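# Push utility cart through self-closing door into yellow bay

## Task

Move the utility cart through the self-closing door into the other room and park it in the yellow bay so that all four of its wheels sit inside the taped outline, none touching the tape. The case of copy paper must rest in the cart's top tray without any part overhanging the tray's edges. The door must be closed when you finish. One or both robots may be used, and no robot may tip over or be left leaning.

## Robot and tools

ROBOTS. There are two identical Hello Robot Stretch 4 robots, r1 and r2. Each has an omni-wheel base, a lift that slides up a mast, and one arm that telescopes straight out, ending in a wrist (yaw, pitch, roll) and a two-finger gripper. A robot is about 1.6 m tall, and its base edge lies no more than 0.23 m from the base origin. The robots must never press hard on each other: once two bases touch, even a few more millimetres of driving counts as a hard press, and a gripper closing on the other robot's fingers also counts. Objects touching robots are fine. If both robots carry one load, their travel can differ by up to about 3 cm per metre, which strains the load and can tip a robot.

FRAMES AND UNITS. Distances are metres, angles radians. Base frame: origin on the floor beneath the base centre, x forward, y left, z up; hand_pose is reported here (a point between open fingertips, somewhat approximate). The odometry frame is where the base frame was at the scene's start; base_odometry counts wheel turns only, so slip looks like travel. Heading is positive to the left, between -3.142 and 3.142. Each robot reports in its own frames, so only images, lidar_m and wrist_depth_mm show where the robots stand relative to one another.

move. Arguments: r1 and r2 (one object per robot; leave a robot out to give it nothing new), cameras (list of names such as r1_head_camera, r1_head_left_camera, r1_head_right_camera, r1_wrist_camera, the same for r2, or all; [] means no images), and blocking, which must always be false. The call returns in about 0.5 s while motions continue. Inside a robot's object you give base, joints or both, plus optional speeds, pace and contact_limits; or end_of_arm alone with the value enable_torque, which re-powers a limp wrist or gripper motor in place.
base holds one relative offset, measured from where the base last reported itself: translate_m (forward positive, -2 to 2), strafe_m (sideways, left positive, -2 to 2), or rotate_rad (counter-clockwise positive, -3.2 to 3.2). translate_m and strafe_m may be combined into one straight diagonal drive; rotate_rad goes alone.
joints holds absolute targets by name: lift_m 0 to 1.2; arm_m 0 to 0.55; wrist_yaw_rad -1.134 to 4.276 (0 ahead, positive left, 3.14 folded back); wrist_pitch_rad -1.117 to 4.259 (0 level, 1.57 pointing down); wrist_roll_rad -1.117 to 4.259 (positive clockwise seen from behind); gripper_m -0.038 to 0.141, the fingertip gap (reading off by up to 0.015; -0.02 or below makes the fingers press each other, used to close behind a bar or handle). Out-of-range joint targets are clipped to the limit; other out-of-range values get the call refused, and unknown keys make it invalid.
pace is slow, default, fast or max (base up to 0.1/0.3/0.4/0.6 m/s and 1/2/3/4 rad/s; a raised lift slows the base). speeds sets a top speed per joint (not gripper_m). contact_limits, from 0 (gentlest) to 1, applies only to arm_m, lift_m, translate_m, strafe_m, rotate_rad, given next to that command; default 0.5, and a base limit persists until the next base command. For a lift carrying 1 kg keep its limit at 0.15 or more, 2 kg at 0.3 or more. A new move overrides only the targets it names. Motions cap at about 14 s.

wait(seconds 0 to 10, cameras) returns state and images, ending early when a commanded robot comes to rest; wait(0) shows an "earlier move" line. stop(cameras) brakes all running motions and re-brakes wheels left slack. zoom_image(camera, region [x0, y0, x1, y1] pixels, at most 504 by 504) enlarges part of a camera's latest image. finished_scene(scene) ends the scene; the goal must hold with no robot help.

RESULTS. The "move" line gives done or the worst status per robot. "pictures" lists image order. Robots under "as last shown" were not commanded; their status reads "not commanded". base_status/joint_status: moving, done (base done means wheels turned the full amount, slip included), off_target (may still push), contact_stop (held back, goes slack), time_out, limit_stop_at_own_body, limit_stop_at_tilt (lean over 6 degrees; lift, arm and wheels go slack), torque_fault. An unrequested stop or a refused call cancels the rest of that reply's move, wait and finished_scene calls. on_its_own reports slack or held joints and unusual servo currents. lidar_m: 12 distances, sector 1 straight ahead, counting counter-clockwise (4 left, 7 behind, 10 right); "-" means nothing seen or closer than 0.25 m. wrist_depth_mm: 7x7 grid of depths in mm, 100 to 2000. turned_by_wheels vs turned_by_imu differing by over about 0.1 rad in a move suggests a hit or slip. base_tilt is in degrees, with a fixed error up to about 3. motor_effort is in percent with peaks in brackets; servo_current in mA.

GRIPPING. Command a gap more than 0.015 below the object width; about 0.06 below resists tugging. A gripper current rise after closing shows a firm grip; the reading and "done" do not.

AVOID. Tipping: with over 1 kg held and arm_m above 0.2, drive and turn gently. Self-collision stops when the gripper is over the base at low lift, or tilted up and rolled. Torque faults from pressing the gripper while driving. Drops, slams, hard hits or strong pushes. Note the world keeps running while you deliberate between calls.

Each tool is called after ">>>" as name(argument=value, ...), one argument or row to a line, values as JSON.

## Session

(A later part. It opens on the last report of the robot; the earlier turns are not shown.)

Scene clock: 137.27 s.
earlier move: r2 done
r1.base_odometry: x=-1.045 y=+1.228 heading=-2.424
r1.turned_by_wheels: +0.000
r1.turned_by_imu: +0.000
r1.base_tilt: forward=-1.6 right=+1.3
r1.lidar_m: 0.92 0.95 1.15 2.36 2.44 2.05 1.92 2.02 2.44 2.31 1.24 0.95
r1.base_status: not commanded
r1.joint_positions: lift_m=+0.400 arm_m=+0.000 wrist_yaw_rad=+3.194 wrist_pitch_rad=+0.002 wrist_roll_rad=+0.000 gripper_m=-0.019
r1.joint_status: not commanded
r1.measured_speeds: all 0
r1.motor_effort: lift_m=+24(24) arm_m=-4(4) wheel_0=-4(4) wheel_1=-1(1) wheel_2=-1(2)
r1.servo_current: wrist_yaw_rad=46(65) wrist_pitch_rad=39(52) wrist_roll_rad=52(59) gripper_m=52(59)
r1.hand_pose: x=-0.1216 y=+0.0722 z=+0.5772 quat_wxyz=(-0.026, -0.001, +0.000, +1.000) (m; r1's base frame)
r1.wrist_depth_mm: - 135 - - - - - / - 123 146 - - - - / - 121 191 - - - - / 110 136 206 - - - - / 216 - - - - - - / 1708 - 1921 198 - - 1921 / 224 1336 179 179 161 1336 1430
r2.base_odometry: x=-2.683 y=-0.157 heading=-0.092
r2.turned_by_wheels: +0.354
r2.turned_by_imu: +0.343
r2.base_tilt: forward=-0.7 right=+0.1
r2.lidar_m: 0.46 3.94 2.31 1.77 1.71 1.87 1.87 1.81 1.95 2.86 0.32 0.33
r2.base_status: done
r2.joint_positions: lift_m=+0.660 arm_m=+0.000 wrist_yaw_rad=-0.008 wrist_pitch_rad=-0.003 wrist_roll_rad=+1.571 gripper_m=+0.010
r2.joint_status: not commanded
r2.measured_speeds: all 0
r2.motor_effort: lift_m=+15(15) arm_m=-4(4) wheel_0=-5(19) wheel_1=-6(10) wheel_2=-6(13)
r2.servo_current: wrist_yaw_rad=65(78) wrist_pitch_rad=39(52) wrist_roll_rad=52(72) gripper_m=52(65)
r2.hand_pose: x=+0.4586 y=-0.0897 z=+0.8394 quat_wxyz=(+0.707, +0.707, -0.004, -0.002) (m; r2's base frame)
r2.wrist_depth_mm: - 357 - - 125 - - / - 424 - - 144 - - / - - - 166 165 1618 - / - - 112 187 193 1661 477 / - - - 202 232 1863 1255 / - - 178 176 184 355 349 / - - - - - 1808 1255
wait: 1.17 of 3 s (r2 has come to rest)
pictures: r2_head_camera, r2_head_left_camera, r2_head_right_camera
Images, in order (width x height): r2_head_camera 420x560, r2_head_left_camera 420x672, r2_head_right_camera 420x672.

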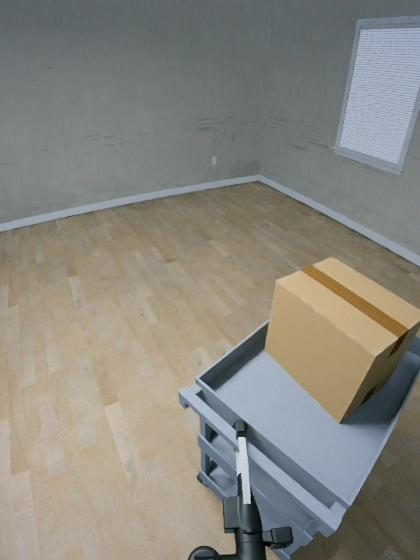

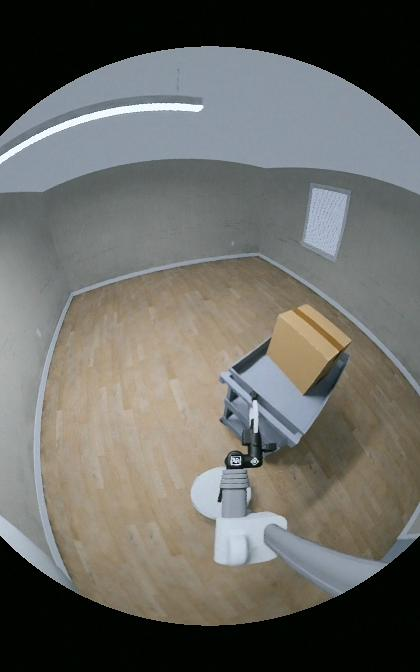

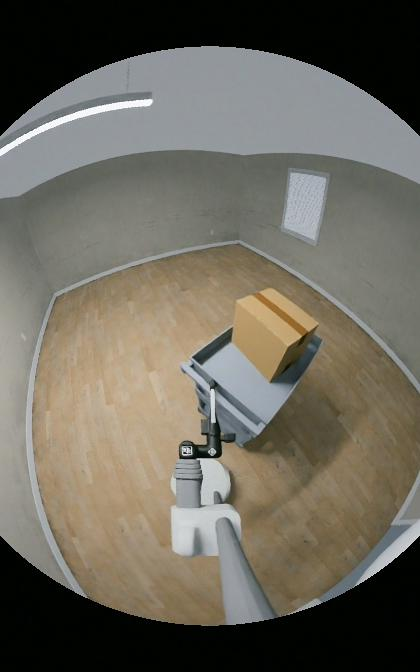

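>>> move(
  blocking=false,
  r2={"base":{"strafe_m":-0.5},"contact_limits":{"strafe_m":0.4},"pace":"slow"},
  cameras=[],
)

>>> wait(
  seconds=7,
  cameras=[],
)

>>> move(
  blocking=false,
  r2={"base":{"rotate_rad":0.3},"pace":"slow"},
  cameras=[],
)

>>> wait(
  seconds=3,
  cameras=["r2_head_camera","r2_head_left_camera","r2_head_right_camera"],
)

Scene clock: 151.97 s.
move: r2 moving
r1: as last shown
r1.lidar_m: 0.90 0.96 1.14 2.37 2.42 2.06 1.93 2.03 2.46 2.34 1.25 0.96
r1.motor_effort: lift_m=+24(24) arm_m=-4(4) wheel_0=-4(4) wheel_1=-1(1) wheel_2=-1(1)
r1.servo_current: wrist_yaw_rad=46(52) wrist_pitch_rad=39(46) wrist_roll_rad=59(65) gripper_m=52(59)
r1.wrist_depth_mm: - 135 - - - - - / - 123 146 - - - - / - 121 191 - - - - / 110 136 206 - - - - / 216 - - - - - - / 1756 - 1921 198 - - 1921 / 224 1336 179 180 162 1336 1366
r2.base_odometry: x=-2.685 y=-0.171 heading=-0.092
r2.turned_by_wheels: +0.000
r2.turned_by_imu: +0.001
r2.base_tilt: forward=-0.7 right=+0.0
r2.lidar_m: 0.44 3.99 2.28 1.76 1.71 1.88 1.85 1.81 1.97 2.85 0.32 0.33
r2.base_status: strafe_m moving
r2.joint_positions: lift_m=+0.660 arm_m=+0.000 wrist_yaw_rad=-0.001 wrist_pitch_rad=-0.003 wrist_roll_rad=+1.571 gripper_m=+0.010
r2.joint_status: not commanded
r2.measured_speeds: translate_m=+0.000 strafe_m=-0.055 rotate_rad=+0.002 lift_m=+0.000 arm_m=+0.000 wrist_yaw_rad=+0.026 wrist_pitch_rad=+0.000 wrist_roll_rad=-0.001
r2.motor_effort: lift_m=+15(15) arm_m=-4(5) wheel_0=+9(11) wheel_1=-8(10) wheel_2=-1(4)
r2.servo_current: wrist_yaw_rad=46(65) wrist_pitch_rad=39(46) wrist_roll_rad=39(65) gripper_m=59(65)
r2.contact_limits: strafe_m 0.4
r2.hand_pose: x=+0.4593 y=-0.0876 z=+0.8394 quat_wxyz=(+0.707, +0.707, -0.002, +0.001) (m; r2's base frame)
r2.wrist_depth_mm: - 355 - - 121 - - / - 424 - 137 137 - - / - - - - 158 559 525 / - - - 186 185 1661 484 / - - 126 208 226 1808 1255 / - - 178 165 185 353 351 / - - - - - 1808 1229
pictures: none
No camera images: "cameras" was empty.

Scene clock: 157.60 s.
earlier move: r2 done
r1.base_odometry: x=-1.045 y=+1.228 heading=-2.424
r1.turned_by_wheels: +0.000
r1.turned_by_imu: +0.000
r1.base_tilt: forward=-1.6 right=+1.3
r1.lidar_m: 0.89 0.95 1.19 2.36 2.43 2.06 1.93 2.02 2.44 2.33 1.26 0.93
r1.base_status: not commanded
r1.joint_positions: lift_m=+0.400 arm_m=+0.000 wrist_yaw_rad=+3.194 wrist_pitch_rad=+0.002 wrist_roll_rad=+0.000 gripper_m=-0.019
r1.joint_status: not commanded
r1.measured_speeds: all 0
r1.motor_effort: lift_m=+24(24) arm_m=-4(4) wheel_0=-4(4) wheel_1=+0(1) wheel_2=-2(2)
r1.servo_current: wrist_yaw_rad=59(72) wrist_pitch_rad=39(52) wrist_roll_rad=46(72) gripper_m=52(59)
r1.hand_pose: x=-0.1216 y=+0.0722 z=+0.5772 quat_wxyz=(-0.026, -0.001, +0.000, +1.000) (m; r1's base frame)
r1.wrist_depth_mm: - 135 - - - - - / - 123 146 - - - - / - 121 191 - - - - / 110 135 206 - - - - / 216 - - - - - - / 1808 - 1921 198 - - 1921 / 224 1336 178 179 162 1336 1397
r2.base_odometry: x=-2.729 y=-0.655 heading=-0.091
r2.turned_by_wheels: +0.000
r2.turned_by_imu: +0.003
r2.base_tilt: forward=-0.7 right=+0.0
r2.lidar_m: 0.41 4.18 2.86 2.21 2.15 2.17 1.65 1.61 1.65 2.54 2.57 0.42
r2.base_status: done
r2.joint_positions: lift_m=+0.660 arm_m=+0.000 wrist_yaw_rad=+0.008 wrist_pitch_rad=-0.003 wrist_roll_rad=+1.571 gripper_m=+0.010
r2.joint_status: not commanded
r2.measured_speeds: all 0
r2.motor_effort: lift_m=+15(15) arm_m=-4(5) wheel_0=+7(20) wheel_1=-2(10) wheel_2=+0(4)
r2.servo_current: wrist_yaw_rad=46(72) wrist_pitch_rad=46(52) wrist_roll_rad=52(65) gripper_m=52(65)
r2.contact_limits: strafe_m 0.4
r2.hand_pose: x=+0.4600 y=-0.0852 z=+0.8394 quat_wxyz=(+0.707, +0.707, +0.001, +0.004) (m; r2's base frame)
r2.wrist_depth_mm: - - - 206 207 723 - / - 418 407 213 213 788 - / - 445 433 218 220 809 - / - 480 459 224 226 831 - / - - 496 211 233 - - / - - 189 179 182 1808 484 / - - - - 245 1708 1229
wait: 5.63 of 7 s (r2 has come to rest)
pictures: none
No camera images: "cameras" was empty.

Scene clock: 158.10 s.
move: r2 moving
r1: as last shown
r1.lidar_m: 0.90 0.96 1.14 2.38 2.44 2.06 1.93 2.03 2.40 2.33 1.27 0.97
r1.motor_effort: lift_m=+24(24) arm_m=-4(4) wheel_0=-4(4) wheel_1=+0(1) wheel_2=-1(1)
r1.servo_current: wrist_yaw_rad=59(59) wrist_pitch_rad=33(46) wrist_roll_rad=39(59) gripper_m=46(52)
r1.wrist_depth_mm: - 135 - - - - - / - 123 146 - - - - / - 121 191 - - - - / 111 136 207 - - - - / 216 - - - - - - / 1808 - 1863 198 - - 1983 / 224 1308 179 179 162 1336 1397
r2.base_odometry: x=-2.729 y=-0.655 heading=+0.032
r2.turned_by_wheels: +0.124
r2.turned_by_imu: +0.120
r2.base_tilt: forward=-0.7 right=+0.1
r2.lidar_m: 0.41 4.21 2.63 2.18 2.15 1.94 1.62 1.60 1.82 2.58 0.47 0.39
r2.base_status: rotate_rad moving
r2.joint_positions: lift_m=+0.660 arm_m=+0.000 wrist_yaw_rad=-0.010 wrist_pitch_rad=-0.003 wrist_roll_rad=+1.571 gripper_m=+0.010
r2.joint_status: not commanded
r2.measured_speeds: translate_m=+0.002 strafe_m=+0.000 rotate_rad=+0.490 lift_m=+0.000 arm_m=+0.000 wrist_yaw_rad=+0.000 wrist_pitch_rad=+0.000 wrist_roll_rad=+0.000
r2.motor_effort: lift_m=+15(15) arm_m=-4(4) wheel_0=-9(15) wheel_1=-9(9) wheel_2=-15(15)
r2.servo_current: wrist_yaw_rad=52(78) wrist_pitch_rad=46(46) wrist_roll_rad=39(52) gripper_m=59(65)
r2.hand_pose: x=+0.4584 y=-0.0903 z=+0.8394 quat_wxyz=(+0.707, +0.707, -0.005, -0.002) (m; r2's base frame)
r2.wrist_depth_mm: - 418 389 196 198 741 - / - 413 407 204 206 778 - / - 449 442 158 214 798 - / - - 469 220 224 820 - / - - 508 202 234 - - / - - 187 181 185 1756 484 / - - - - 253 1863 1229
pictures: none
No camera images: "cameras" was empty.

Scene clock: 159.00 s.
earlier move: r2 done
r1.base_odometry: x=-1.045 y=+1.228 heading=-2.424
r1.turned_by_wheels: +0.000
r1.turned_by_imu: +0.000
r1.base_tilt: forward=-1.6 right=+1.3
r1.lidar_m: 0.90 0.93 1.16 2.38 2.43 2.06 1.94 2.04 2.45 2.32 1.27 0.97
r1.base_status: not commanded
r1.joint_positions: lift_m=+0.400 arm_m=+0.000 wrist_yaw_rad=+3.194 wrist_pitch_rad=+0.002 wrist_roll_rad=+0.000 gripper_m=-0.019
r1.joint_status: not commanded
r1.measured_speeds: all 0
r1.motor_effort: lift_m=+24(24) arm_m=-4(4) wheel_0=-4(4) wheel_1=+0(1) wheel_2=-1(2)
r1.servo_current: wrist_yaw_rad=65(65) wrist_pitch_rad=39(52) wrist_roll_rad=46(65) gripper_m=52(59)
r1.hand_pose: x=-0.1216 y=+0.0722 z=+0.5772 quat_wxyz=(-0.026, -0.001, +0.000, +1.000) (m; r1's base frame)
r1.wrist_depth_mm: - 135 - - - - - / - 123 146 - - - - / - 121 191 - - - - / 110 136 206 - - - - / 216 - - - - - - / 1808 - 1983 199 - - 1983 / 224 1336 179 179 162 1336 1397
r2.base_odometry: x=-2.729 y=-0.655 heading=+0.207
r2.turned_by_wheels: +0.175
r2.turned_by_imu: +0.170
r2.base_tilt: forward=-0.7 right=+0.1
r2.lidar_m: 0.46 3.64 2.37 2.16 2.18 1.80 1.60 1.62 2.02 2.58 0.38 0.33
r2.base_status: done
r2.joint_positions: lift_m=+0.660 arm_m=+0.000 wrist_yaw_rad=-0.006 wrist_pitch_rad=-0.003 wrist_roll_rad=+1.571 gripper_m=+0.010
r2.joint_status: not commanded
r2.measured_speeds: all 0
r2.motor_effort: lift_m=+15(15) arm_m=-4(5) wheel_0=-4(15) wheel_1=-4(9) wheel_2=-8(15)
r2.servo_current: wrist_yaw_rad=52(78) wrist_pitch_rad=46(52) wrist_roll_rad=39(59) gripper_m=59(65)
r2.hand_pose: x=+0.4588 y=-0.0892 z=+0.8394 quat_wxyz=(+0.707, +0.707, -0.003, -0.001) (m; r2's base frame)
r2.wrist_depth_mm: - 362 340 150 155 676 - / - 402 112 113 168 - - / - 484 125 182 185 - - / - - 517 196 204 1808 517 / - - - 202 229 1863 473 / - - 187 179 185 1808 1229 / - - - - 283 322 317
wait: 0.90 of 3 s (r2 has come to rest)
pictures: r2_head_camera, r2_head_left_camera, r2_head_right_camera
Images, in order (width x height): r2_head_camera 420x560, r2_head_left_camera 420x672, r2_head_right_camera 420x672.

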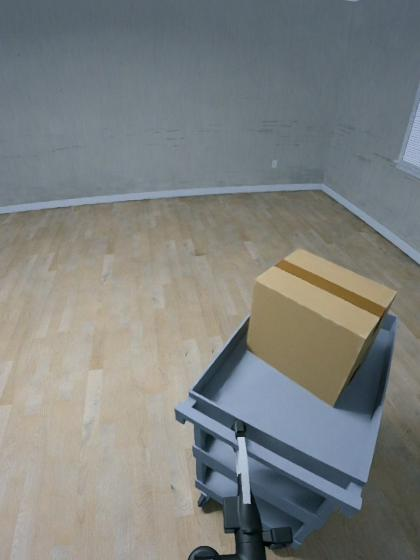

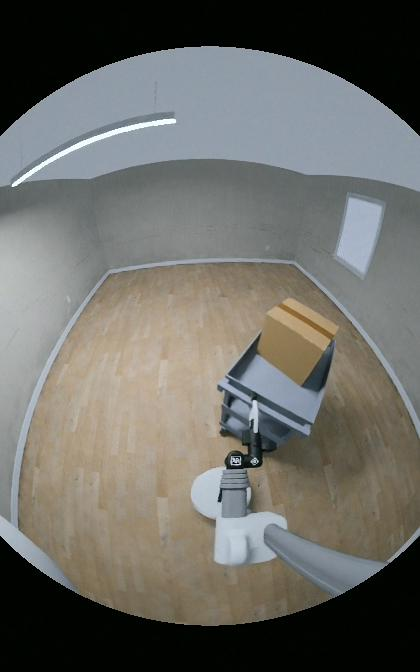

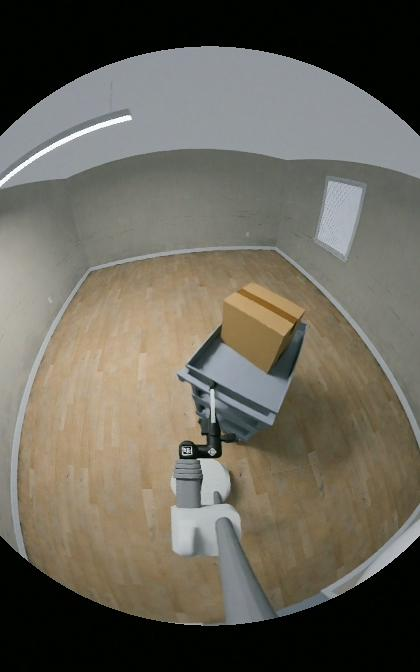

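>>> move(
  blocking=false,
  r1={"base":{"translate_m":1.25},"contact_limits":{"translate_m":1}},
  r2={"base":{"rotate_rad":0.22},"pace":"slow"},
  cameras=[],
)

>>> wait(
  seconds=2,
  cameras=[],
)

>>> wait(
  seconds=6,
  cameras=["r1_head_camera","r1_head_left_camera","r2_head_camera"],
)

Scene clock: 181.63 s.
move: r1 moving; r2 moving
r1.base_odometry: x=-1.068 y=+1.208 heading=-2.423
r1.turned_by_wheels: +0.000
r1.turned_by_imu: +0.000
r1.base_tilt: forward=-1.6 right=+1.3
r1.lidar_m: 0.87 0.90 1.10 2.37 2.47 2.06 1.97 2.06 2.43 2.33 1.19 0.93
r1.base_status: translate_m moving
r1.joint_positions: lift_m=+0.400 arm_m=+0.000 wrist_yaw_rad=+3.194 wrist_pitch_rad=+0.002 wrist_roll_rad=+0.000 gripper_m=-0.019
r1.joint_status: not commanded
r1.measured_speeds: translate_m=+0.123 strafe_m=+0.000 rotate_rad=-0.001 lift_m=+0.000 arm_m=+0.000 wrist_yaw_rad=+0.000 wrist_pitch_rad=+0.000 wrist_roll_rad=+0.000
r1.motor_effort: lift_m=+24(24) arm_m=-4(4) wheel_0=+6(7) wheel_1=+5(7) wheel_2=-9(9)
r1.servo_current: wrist_yaw_rad=52(65) wrist_pitch_rad=39(52) wrist_roll_rad=46(59) gripper_m=59(59)
r1.contact_limits: translate_m 1
r1.hand_pose: x=-0.1216 y=+0.0722 z=+0.5772 quat_wxyz=(-0.026, -0.001, +0.000, +1.000) (m; r1's base frame)
r1.wrist_depth_mm: - 135 - - - - - / - 121 135 - - - - / - 120 188 - - - - / 111 135 213 - - - - / 215 - - - - - - / 1756 - 1983 198 - - 1921 / 1336 1397 171 147 162 1366 1397
r2.base_odometry: x=-2.729 y=-0.655 heading=+0.331
r2.turned_by_wheels: +0.124
r2.turned_by_imu: +0.120
r2.base_tilt: forward=-0.7 right=+0.1
r2.lidar_m: 0.49 3.15 2.28 2.17 2.26 1.70 1.61 1.67 2.26 2.58 0.36 0.35
r2.base_status: rotate_rad moving
r2.joint_positions: lift_m=+0.660 arm_m=+0.000 wrist_yaw_rad=-0.014 wrist_pitch_rad=-0.003 wrist_roll_rad=+1.571 gripper_m=+0.010
r2.joint_status: not commanded
r2.measured_speeds: translate_m=+0.000 strafe_m=-0.001 rotate_rad=+0.460 lift_m=+0.000 arm_m=+0.000 wrist_yaw_rad=-0.034 wrist_pitch_rad=+0.000 wrist_roll_rad=+0.000
r2.motor_effort: lift_m=+15(15) arm_m=-4(4) wheel_0=-18(18) wheel_1=-9(10) wheel_2=-14(16)
r2.servo_current: wrist_yaw_rad=78(78) wrist_pitch_rad=46(52) wrist_roll_rad=46(52) gripper_m=59(65)
r2.hand_pose: x=+0.4581 y=-0.0914 z=+0.8394 quat_wxyz=(+0.707, +0.707, -0.006, -0.004) (m; r2's base frame)
r2.wrist_depth_mm: - 375 - - 150 - - / - 430 394 160 166 - - / - - 459 181 186 1661 - / - - - 200 209 1863 480 / - - - 211 250 1808 1255 / - - 190 186 185 324 319 / - - - - - 1863 1229
pictures: none
No camera images: "cameras" was empty.

Scene clock: 182.40 s.
earlier move: r1 moving; r2 done
r1.base_odometry: x=-1.196 y=+1.096 heading=-2.423
r1.turned_by_wheels: +0.000
r1.turned_by_imu: +0.000
r1.base_tilt: forward=-1.6 right=+1.2
r1.lidar_m: 0.70 0.72 0.88 2.19 2.45 2.28 2.14 2.21 2.46 2.34 0.96 0.78
r1.base_status: translate_m moving
r1.joint_positions: lift_m=+0.400 arm_m=+0.000 wrist_yaw_rad=+3.194 wrist_pitch_rad=+0.002 wrist_roll_rad=+0.000 gripper_m=-0.019
r1.joint_status: not commanded
r1.measured_speeds: translate_m=+0.303 strafe_m=+0.001 rotate_rad=+0.004 lift_m=+0.000 arm_m=+0.000 wrist_yaw_rad=+0.000 wrist_pitch_rad=+0.000 wrist_roll_rad=+0.000
r1.motor_effort: lift_m=+24(24) arm_m=-4(4) wheel_0=+7(8) wheel_1=+5(8) wheel_2=-6(11)
r1.servo_current: wrist_yaw_rad=52(65) wrist_pitch_rad=39(52) wrist_roll_rad=39(65) gripper_m=52(59)
r1.contact_limits: translate_m 1
r1.hand_pose: x=-0.1216 y=+0.0722 z=+0.5772 quat_wxyz=(-0.026, -0.001, +0.000, +1.000) (m; r1's base frame)
r1.wrist_depth_mm: - 135 - - - - - / - 121 135 - - - - / - 123 177 - - - - / 110 135 211 - - - - / 215 - - - - - - / 1708 - 1863 198 - - 1921 / 1308 1366 179 180 161 1336 1366
r2.base_odometry: x=-2.729 y=-0.655 heading=+0.426
r2.turned_by_wheels: +0.095
r2.turned_by_imu: +0.091
r2.base_tilt: forward=-0.6 right=+0.0
r2.lidar_m: 0.46 2.89 2.22 2.16 2.18 1.66 1.61 1.68 2.48 2.58 0.29 0.32
r2.base_status: done
r2.joint_positions: lift_m=+0.660 arm_m=+0.000 wrist_yaw_rad=-0.010 wrist_pitch_rad=-0.003 wrist_roll_rad=+1.571 gripper_m=+0.010
r2.joint_status: not commanded
r2.measured_speeds: all 0
r2.motor_effort: lift_m=+15(15) arm_m=-4(5) wheel_0=-3(19) wheel_1=-6(11) wheel_2=-5(16)
r2.servo_current: wrist_yaw_rad=59(98) wrist_pitch_rad=33(52) wrist_roll_rad=46(52) gripper_m=52(65)
r2.hand_pose: x=+0.4585 y=-0.0902 z=+0.8394 quat_wxyz=(+0.707, +0.707, -0.005, -0.002) (m; r2's base frame)
r2.wrist_depth_mm: - - - - 118 - - / - - - - 134 - 521 / - - - - 156 1464 480 / - - - 187 187 1661 1229 / - - 125 212 232 1863 1229 / - - 176 171 185 325 1098 / - - - - - 1863 1255
wait: 0.77 of 2 s (r2 has come to rest)
pictures: none
No camera images: "cameras" was empty.

Scene clock: 186.80 s.
earlier move: r1 done
r1.base_odometry: x=-1.985 y=+0.406 heading=-2.423
r1.turned_by_wheels: +0.001
r1.turned_by_imu: +0.137
r1.base_tilt: forward=-1.6 right=+1.3
r1.lidar_m: 0.25 0.25 0.25 0.25 0.40 3.20 3.15 3.22 0.56 1.31 2.57 0.42
r1.base_status: done
r1.joint_positions: lift_m=+0.400 arm_m=+0.000 wrist_yaw_rad=+3.196 wrist_pitch_rad=+0.002 wrist_roll_rad=+0.000 gripper_m=-0.019
r1.joint_status: not commanded
r1.measured_speeds: all 0
r1.motor_effort: lift_m=+18(24) arm_m=+4(12) wheel_0=+6(28) wheel_1=+12(28) wheel_2=-6(32)
r1.servo_current: wrist_yaw_rad=39(104) wrist_pitch_rad=39(52) wrist_roll_rad=39(65) gripper_m=52(65)
r1.contact_limits: translate_m 1
r1.hand_pose: x=-0.1219 y=+0.0715 z=+0.5776 quat_wxyz=(-0.027, -0.001, +0.000, +1.000) (m; r1's base frame)
r1.wrist_depth_mm: - 134 - - - - - / - 119 136 - - - - / - 124 158 - - - - / 108 135 206 - - - - / 212 - - - - - - / 1756 - 1921 198 - - 1983 / 1308 1430 179 183 162 1336 1464
r2.base_odometry: x=-2.729 y=-0.655 heading=+0.426
r2.turned_by_wheels: +0.000
r2.turned_by_imu: +0.001
r2.base_tilt: forward=-0.7 right=+0.1
r2.lidar_m: 0.45 2.90 2.22 2.16 2.17 1.66 0.89 0.87 2.53 2.57 0.28 0.33
r2.base_status: done
r2.joint_positions: lift_m=+0.660 arm_m=+0.000 wrist_yaw_rad=-0.010 wrist_pitch_rad=-0.003 wrist_roll_rad=+1.571 gripper_m=+0.010
r2.joint_status: not commanded
r2.measured_speeds: all 0
r2.motor_effort: lift_m=+15(15) arm_m=-4(5) wheel_0=-4(19) wheel_1=-5(11) wheel_2=-5(16)
r2.servo_current: wrist_yaw_rad=59(98) wrist_pitch_rad=33(52) wrist_roll_rad=39(59) gripper_m=59(65)
r2.hand_pose: x=+0.4585 y=-0.0902 z=+0.8394 quat_wxyz=(+0.707, +0.707, -0.005, -0.002) (m; r2's base frame)
r2.wrist_depth_mm: - - - - 118 - - / - - - - 134 - 521 / - - - - 156 1537 477 / - - - 188 187 1708 1229 / - - - 212 233 1808 1255 / - - 177 171 185 325 1118 / - - - - - 1863 1255
wait: 4.40 of 6 s (r1 has come to rest)
pictures: r1_head_camera, r1_head_left_camera, r2_head_camera
Images, in order (width x height): r1_head_camera 420x560, r1_head_left_camera 420x672, r2_head_camera 420x560.

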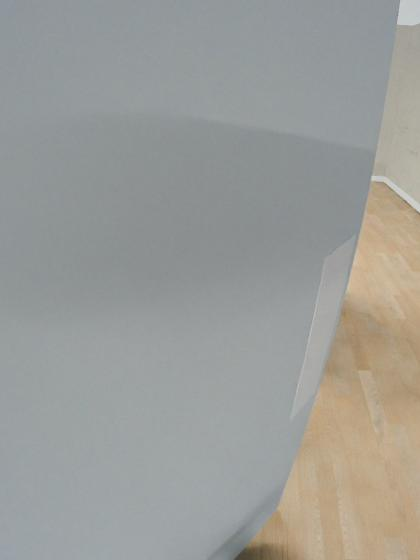

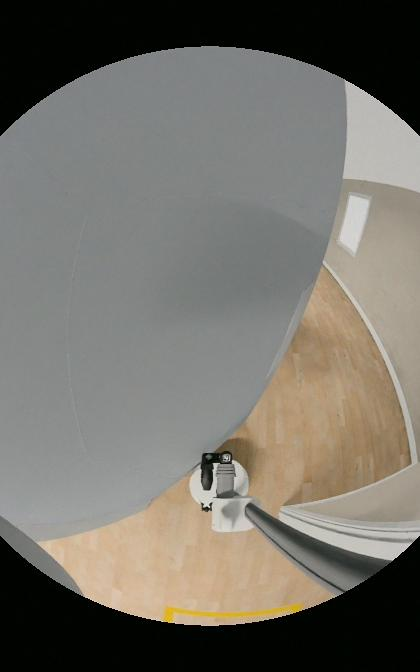

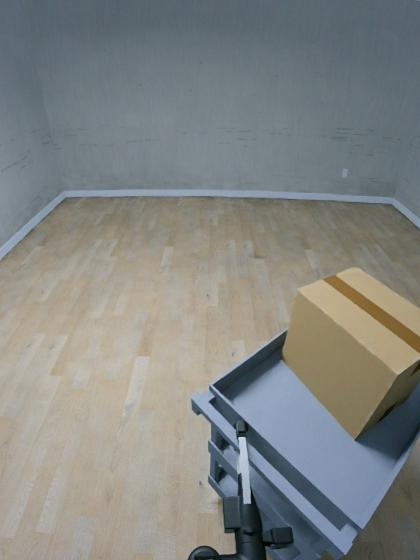

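>>> move(
  blocking=false,
  r1={"base":{"translate_m":0.4,"strafe_m":0.15},"contact_limits":{"translate_m":1},"pace":"slow"},
  cameras=[],
)

>>> wait(
  seconds=7,
  cameras=["r1_head_camera","r1_head_left_camera","r1_head_right_camera"],
)

Scene clock: 194.63 s.
move: r1 moving
r1.base_odometry: x=-1.991 y=+0.394 heading=-2.422
r1.turned_by_wheels: +0.001
r1.turned_by_imu: +0.001
r1.base_tilt: forward=-1.6 right=+1.2
r1.lidar_m: 0.25 0.25 0.26 0.25 0.41 3.19 3.15 3.26 0.57 1.42 2.56 0.45
r1.base_status: translate_m moving; strafe_m moving
r1.joint_positions: lift_m=+0.400 arm_m=+0.000 wrist_yaw_rad=+3.196 wrist_pitch_rad=+0.002 wrist_roll_rad=+0.000 gripper_m=-0.019
r1.joint_status: not commanded
r1.measured_speeds: translate_m=+0.049 strafe_m=+0.018 rotate_rad=-0.002 lift_m=+0.000 arm_m=+0.000 wrist_yaw_rad=+0.000 wrist_pitch_rad=+0.000 wrist_roll_rad=+0.000
r1.motor_effort: lift_m=+18(18) arm_m=+4(4) wheel_0=+8(11) wheel_1=+20(22) wheel_2=-16(16)
r1.servo_current: wrist_yaw_rad=39(65) wrist_pitch_rad=46(46) wrist_roll_rad=46(65) gripper_m=52(59)
r1.contact_limits: translate_m 1
r1.hand_pose: x=-0.1219 y=+0.0715 z=+0.5776 quat_wxyz=(-0.027, -0.001, +0.000, +1.000) (m; r1's base frame)
r1.wrist_depth_mm: - 134 - - - - - / - 119 136 - - - - / - 123 157 - - - - / 108 135 207 - - - - / 212 - - - - - - / 1756 - 1983 198 - - 1921 / 1308 1430 179 183 162 1366 1397
r2: as last shown
r2.turned_by_imu: +0.000
r2.lidar_m: 0.47 2.86 2.20 2.18 2.21 1.65 0.84 0.85 2.48 2.58 0.28 0.30
r2.motor_effort: lift_m=+15(15) arm_m=-5(5) wheel_0=-4(4) wheel_1=-5(6) wheel_2=-5(5)
r2.servo_current: wrist_yaw_rad=59(72) wrist_pitch_rad=46(46) wrist_roll_rad=59(59) gripper_m=59(65)
r2.wrist_depth_mm: - - - - 118 - - / - - - - 134 - 521 / - - - - 156 1464 477 / - - - 187 187 1708 1229 / - - - 212 233 1808 1229 / - - 176 170 185 324 1118 / - - - - - 1808 1255
pictures: none
No camera images: "cameras" was empty.

Scene clock: 199.63 s.
earlier move: r1 done
r1.base_odometry: x=-2.187 y=+0.030 heading=-2.422
r1.turned_by_wheels: -0.001
r1.turned_by_imu: +0.001
r1.base_tilt: forward=-1.6 right=+1.3
r1.lidar_m: 0.80 0.25 0.26 - 0.25 0.38 3.53 0.91 0.94 2.58 2.74 0.91
r1.base_status: done
r1.joint_positions: lift_m=+0.400 arm_m=+0.000 wrist_yaw_rad=+3.196 wrist_pitch_rad=+0.002 wrist_roll_rad=+0.000 gripper_m=-0.019
r1.joint_status: not commanded
r1.measured_speeds: all 0
r1.motor_effort: lift_m=+18(19) arm_m=+4(5) wheel_0=+0(11) wheel_1=+9(23) wheel_2=-4(16)
r1.servo_current: wrist_yaw_rad=46(72) wrist_pitch_rad=33(52) wrist_roll_rad=52(72) gripper_m=52(59)
r1.contact_limits: translate_m 1
r1.hand_pose: x=-0.1219 y=+0.0715 z=+0.5776 quat_wxyz=(-0.027, -0.001, +0.000, +1.000) (m; r1's base frame)
r1.wrist_depth_mm: - 134 - - - 439 252 / - 119 136 - - 449 256 / - 123 157 - - 455 257 / 108 135 206 - - 462 260 / 212 - - - - 469 260 / 1756 - 1983 199 - 466 259 / 1308 1397 179 183 162 355 260
r2.base_odometry: x=-2.729 y=-0.655 heading=+0.426
r2.turned_by_wheels: +0.000
r2.turned_by_imu: +0.001
r2.base_tilt: forward=-0.7 right=+0.0
r2.lidar_m: 0.44 2.91 2.21 2.18 2.20 0.63 0.82 1.75 2.49 2.56 0.28 0.32
r2.base_status: not commanded
r2.joint_positions: lift_m=+0.660 arm_m=+0.000 wrist_yaw_rad=-0.010 wrist_pitch_rad=-0.003 wrist_roll_rad=+1.571 gripper_m=+0.010
r2.joint_status: not commanded
r2.measured_speeds: all 0
r2.motor_effort: lift_m=+15(15) arm_m=-5(5) wheel_0=-3(4) wheel_1=-5(6) wheel_2=-5(5)
r2.servo_current: wrist_yaw_rad=65(78) wrist_pitch_rad=39(52) wrist_roll_rad=46(59) gripper_m=59(72)
r2.hand_pose: x=+0.4585 y=-0.0902 z=+0.8394 quat_wxyz=(+0.707, +0.707, -0.005, -0.002) (m; r2's base frame)
r2.wrist_depth_mm: - - - - 118 - - / - - - - 134 - 525 / - - - - 157 1499 480 / - - - 187 187 1708 1255 / - - - 212 233 1808 1255 / - - 176 171 185 325 1118 / - - - - - 1921 1229
wait: 5.00 of 7 s (r1 has come to rest)
pictures: r1_head_camera, r1_head_left_camera, r1_head_right_camera
Images, in order (width x height): r1_head_camera 420x560, r1_head_left_camera 420x672, r1_head_right_camera 420x672.

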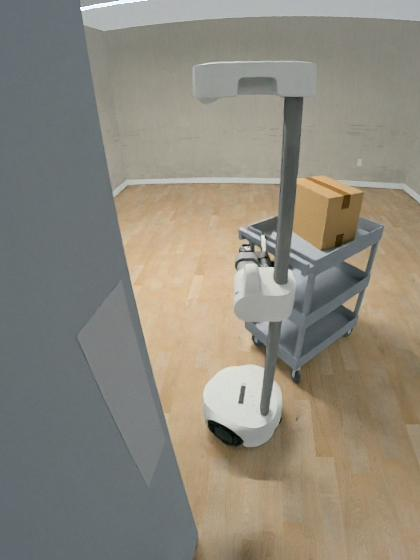

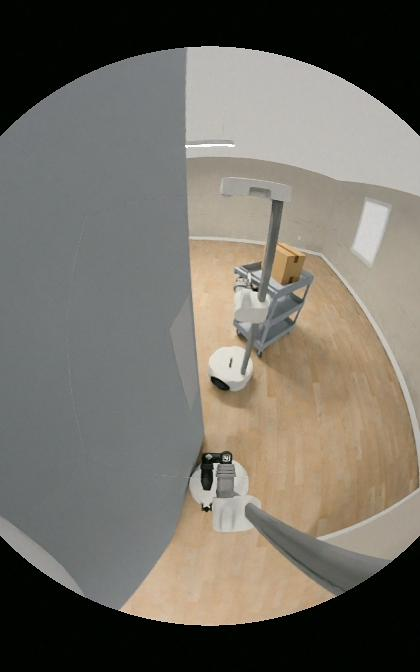

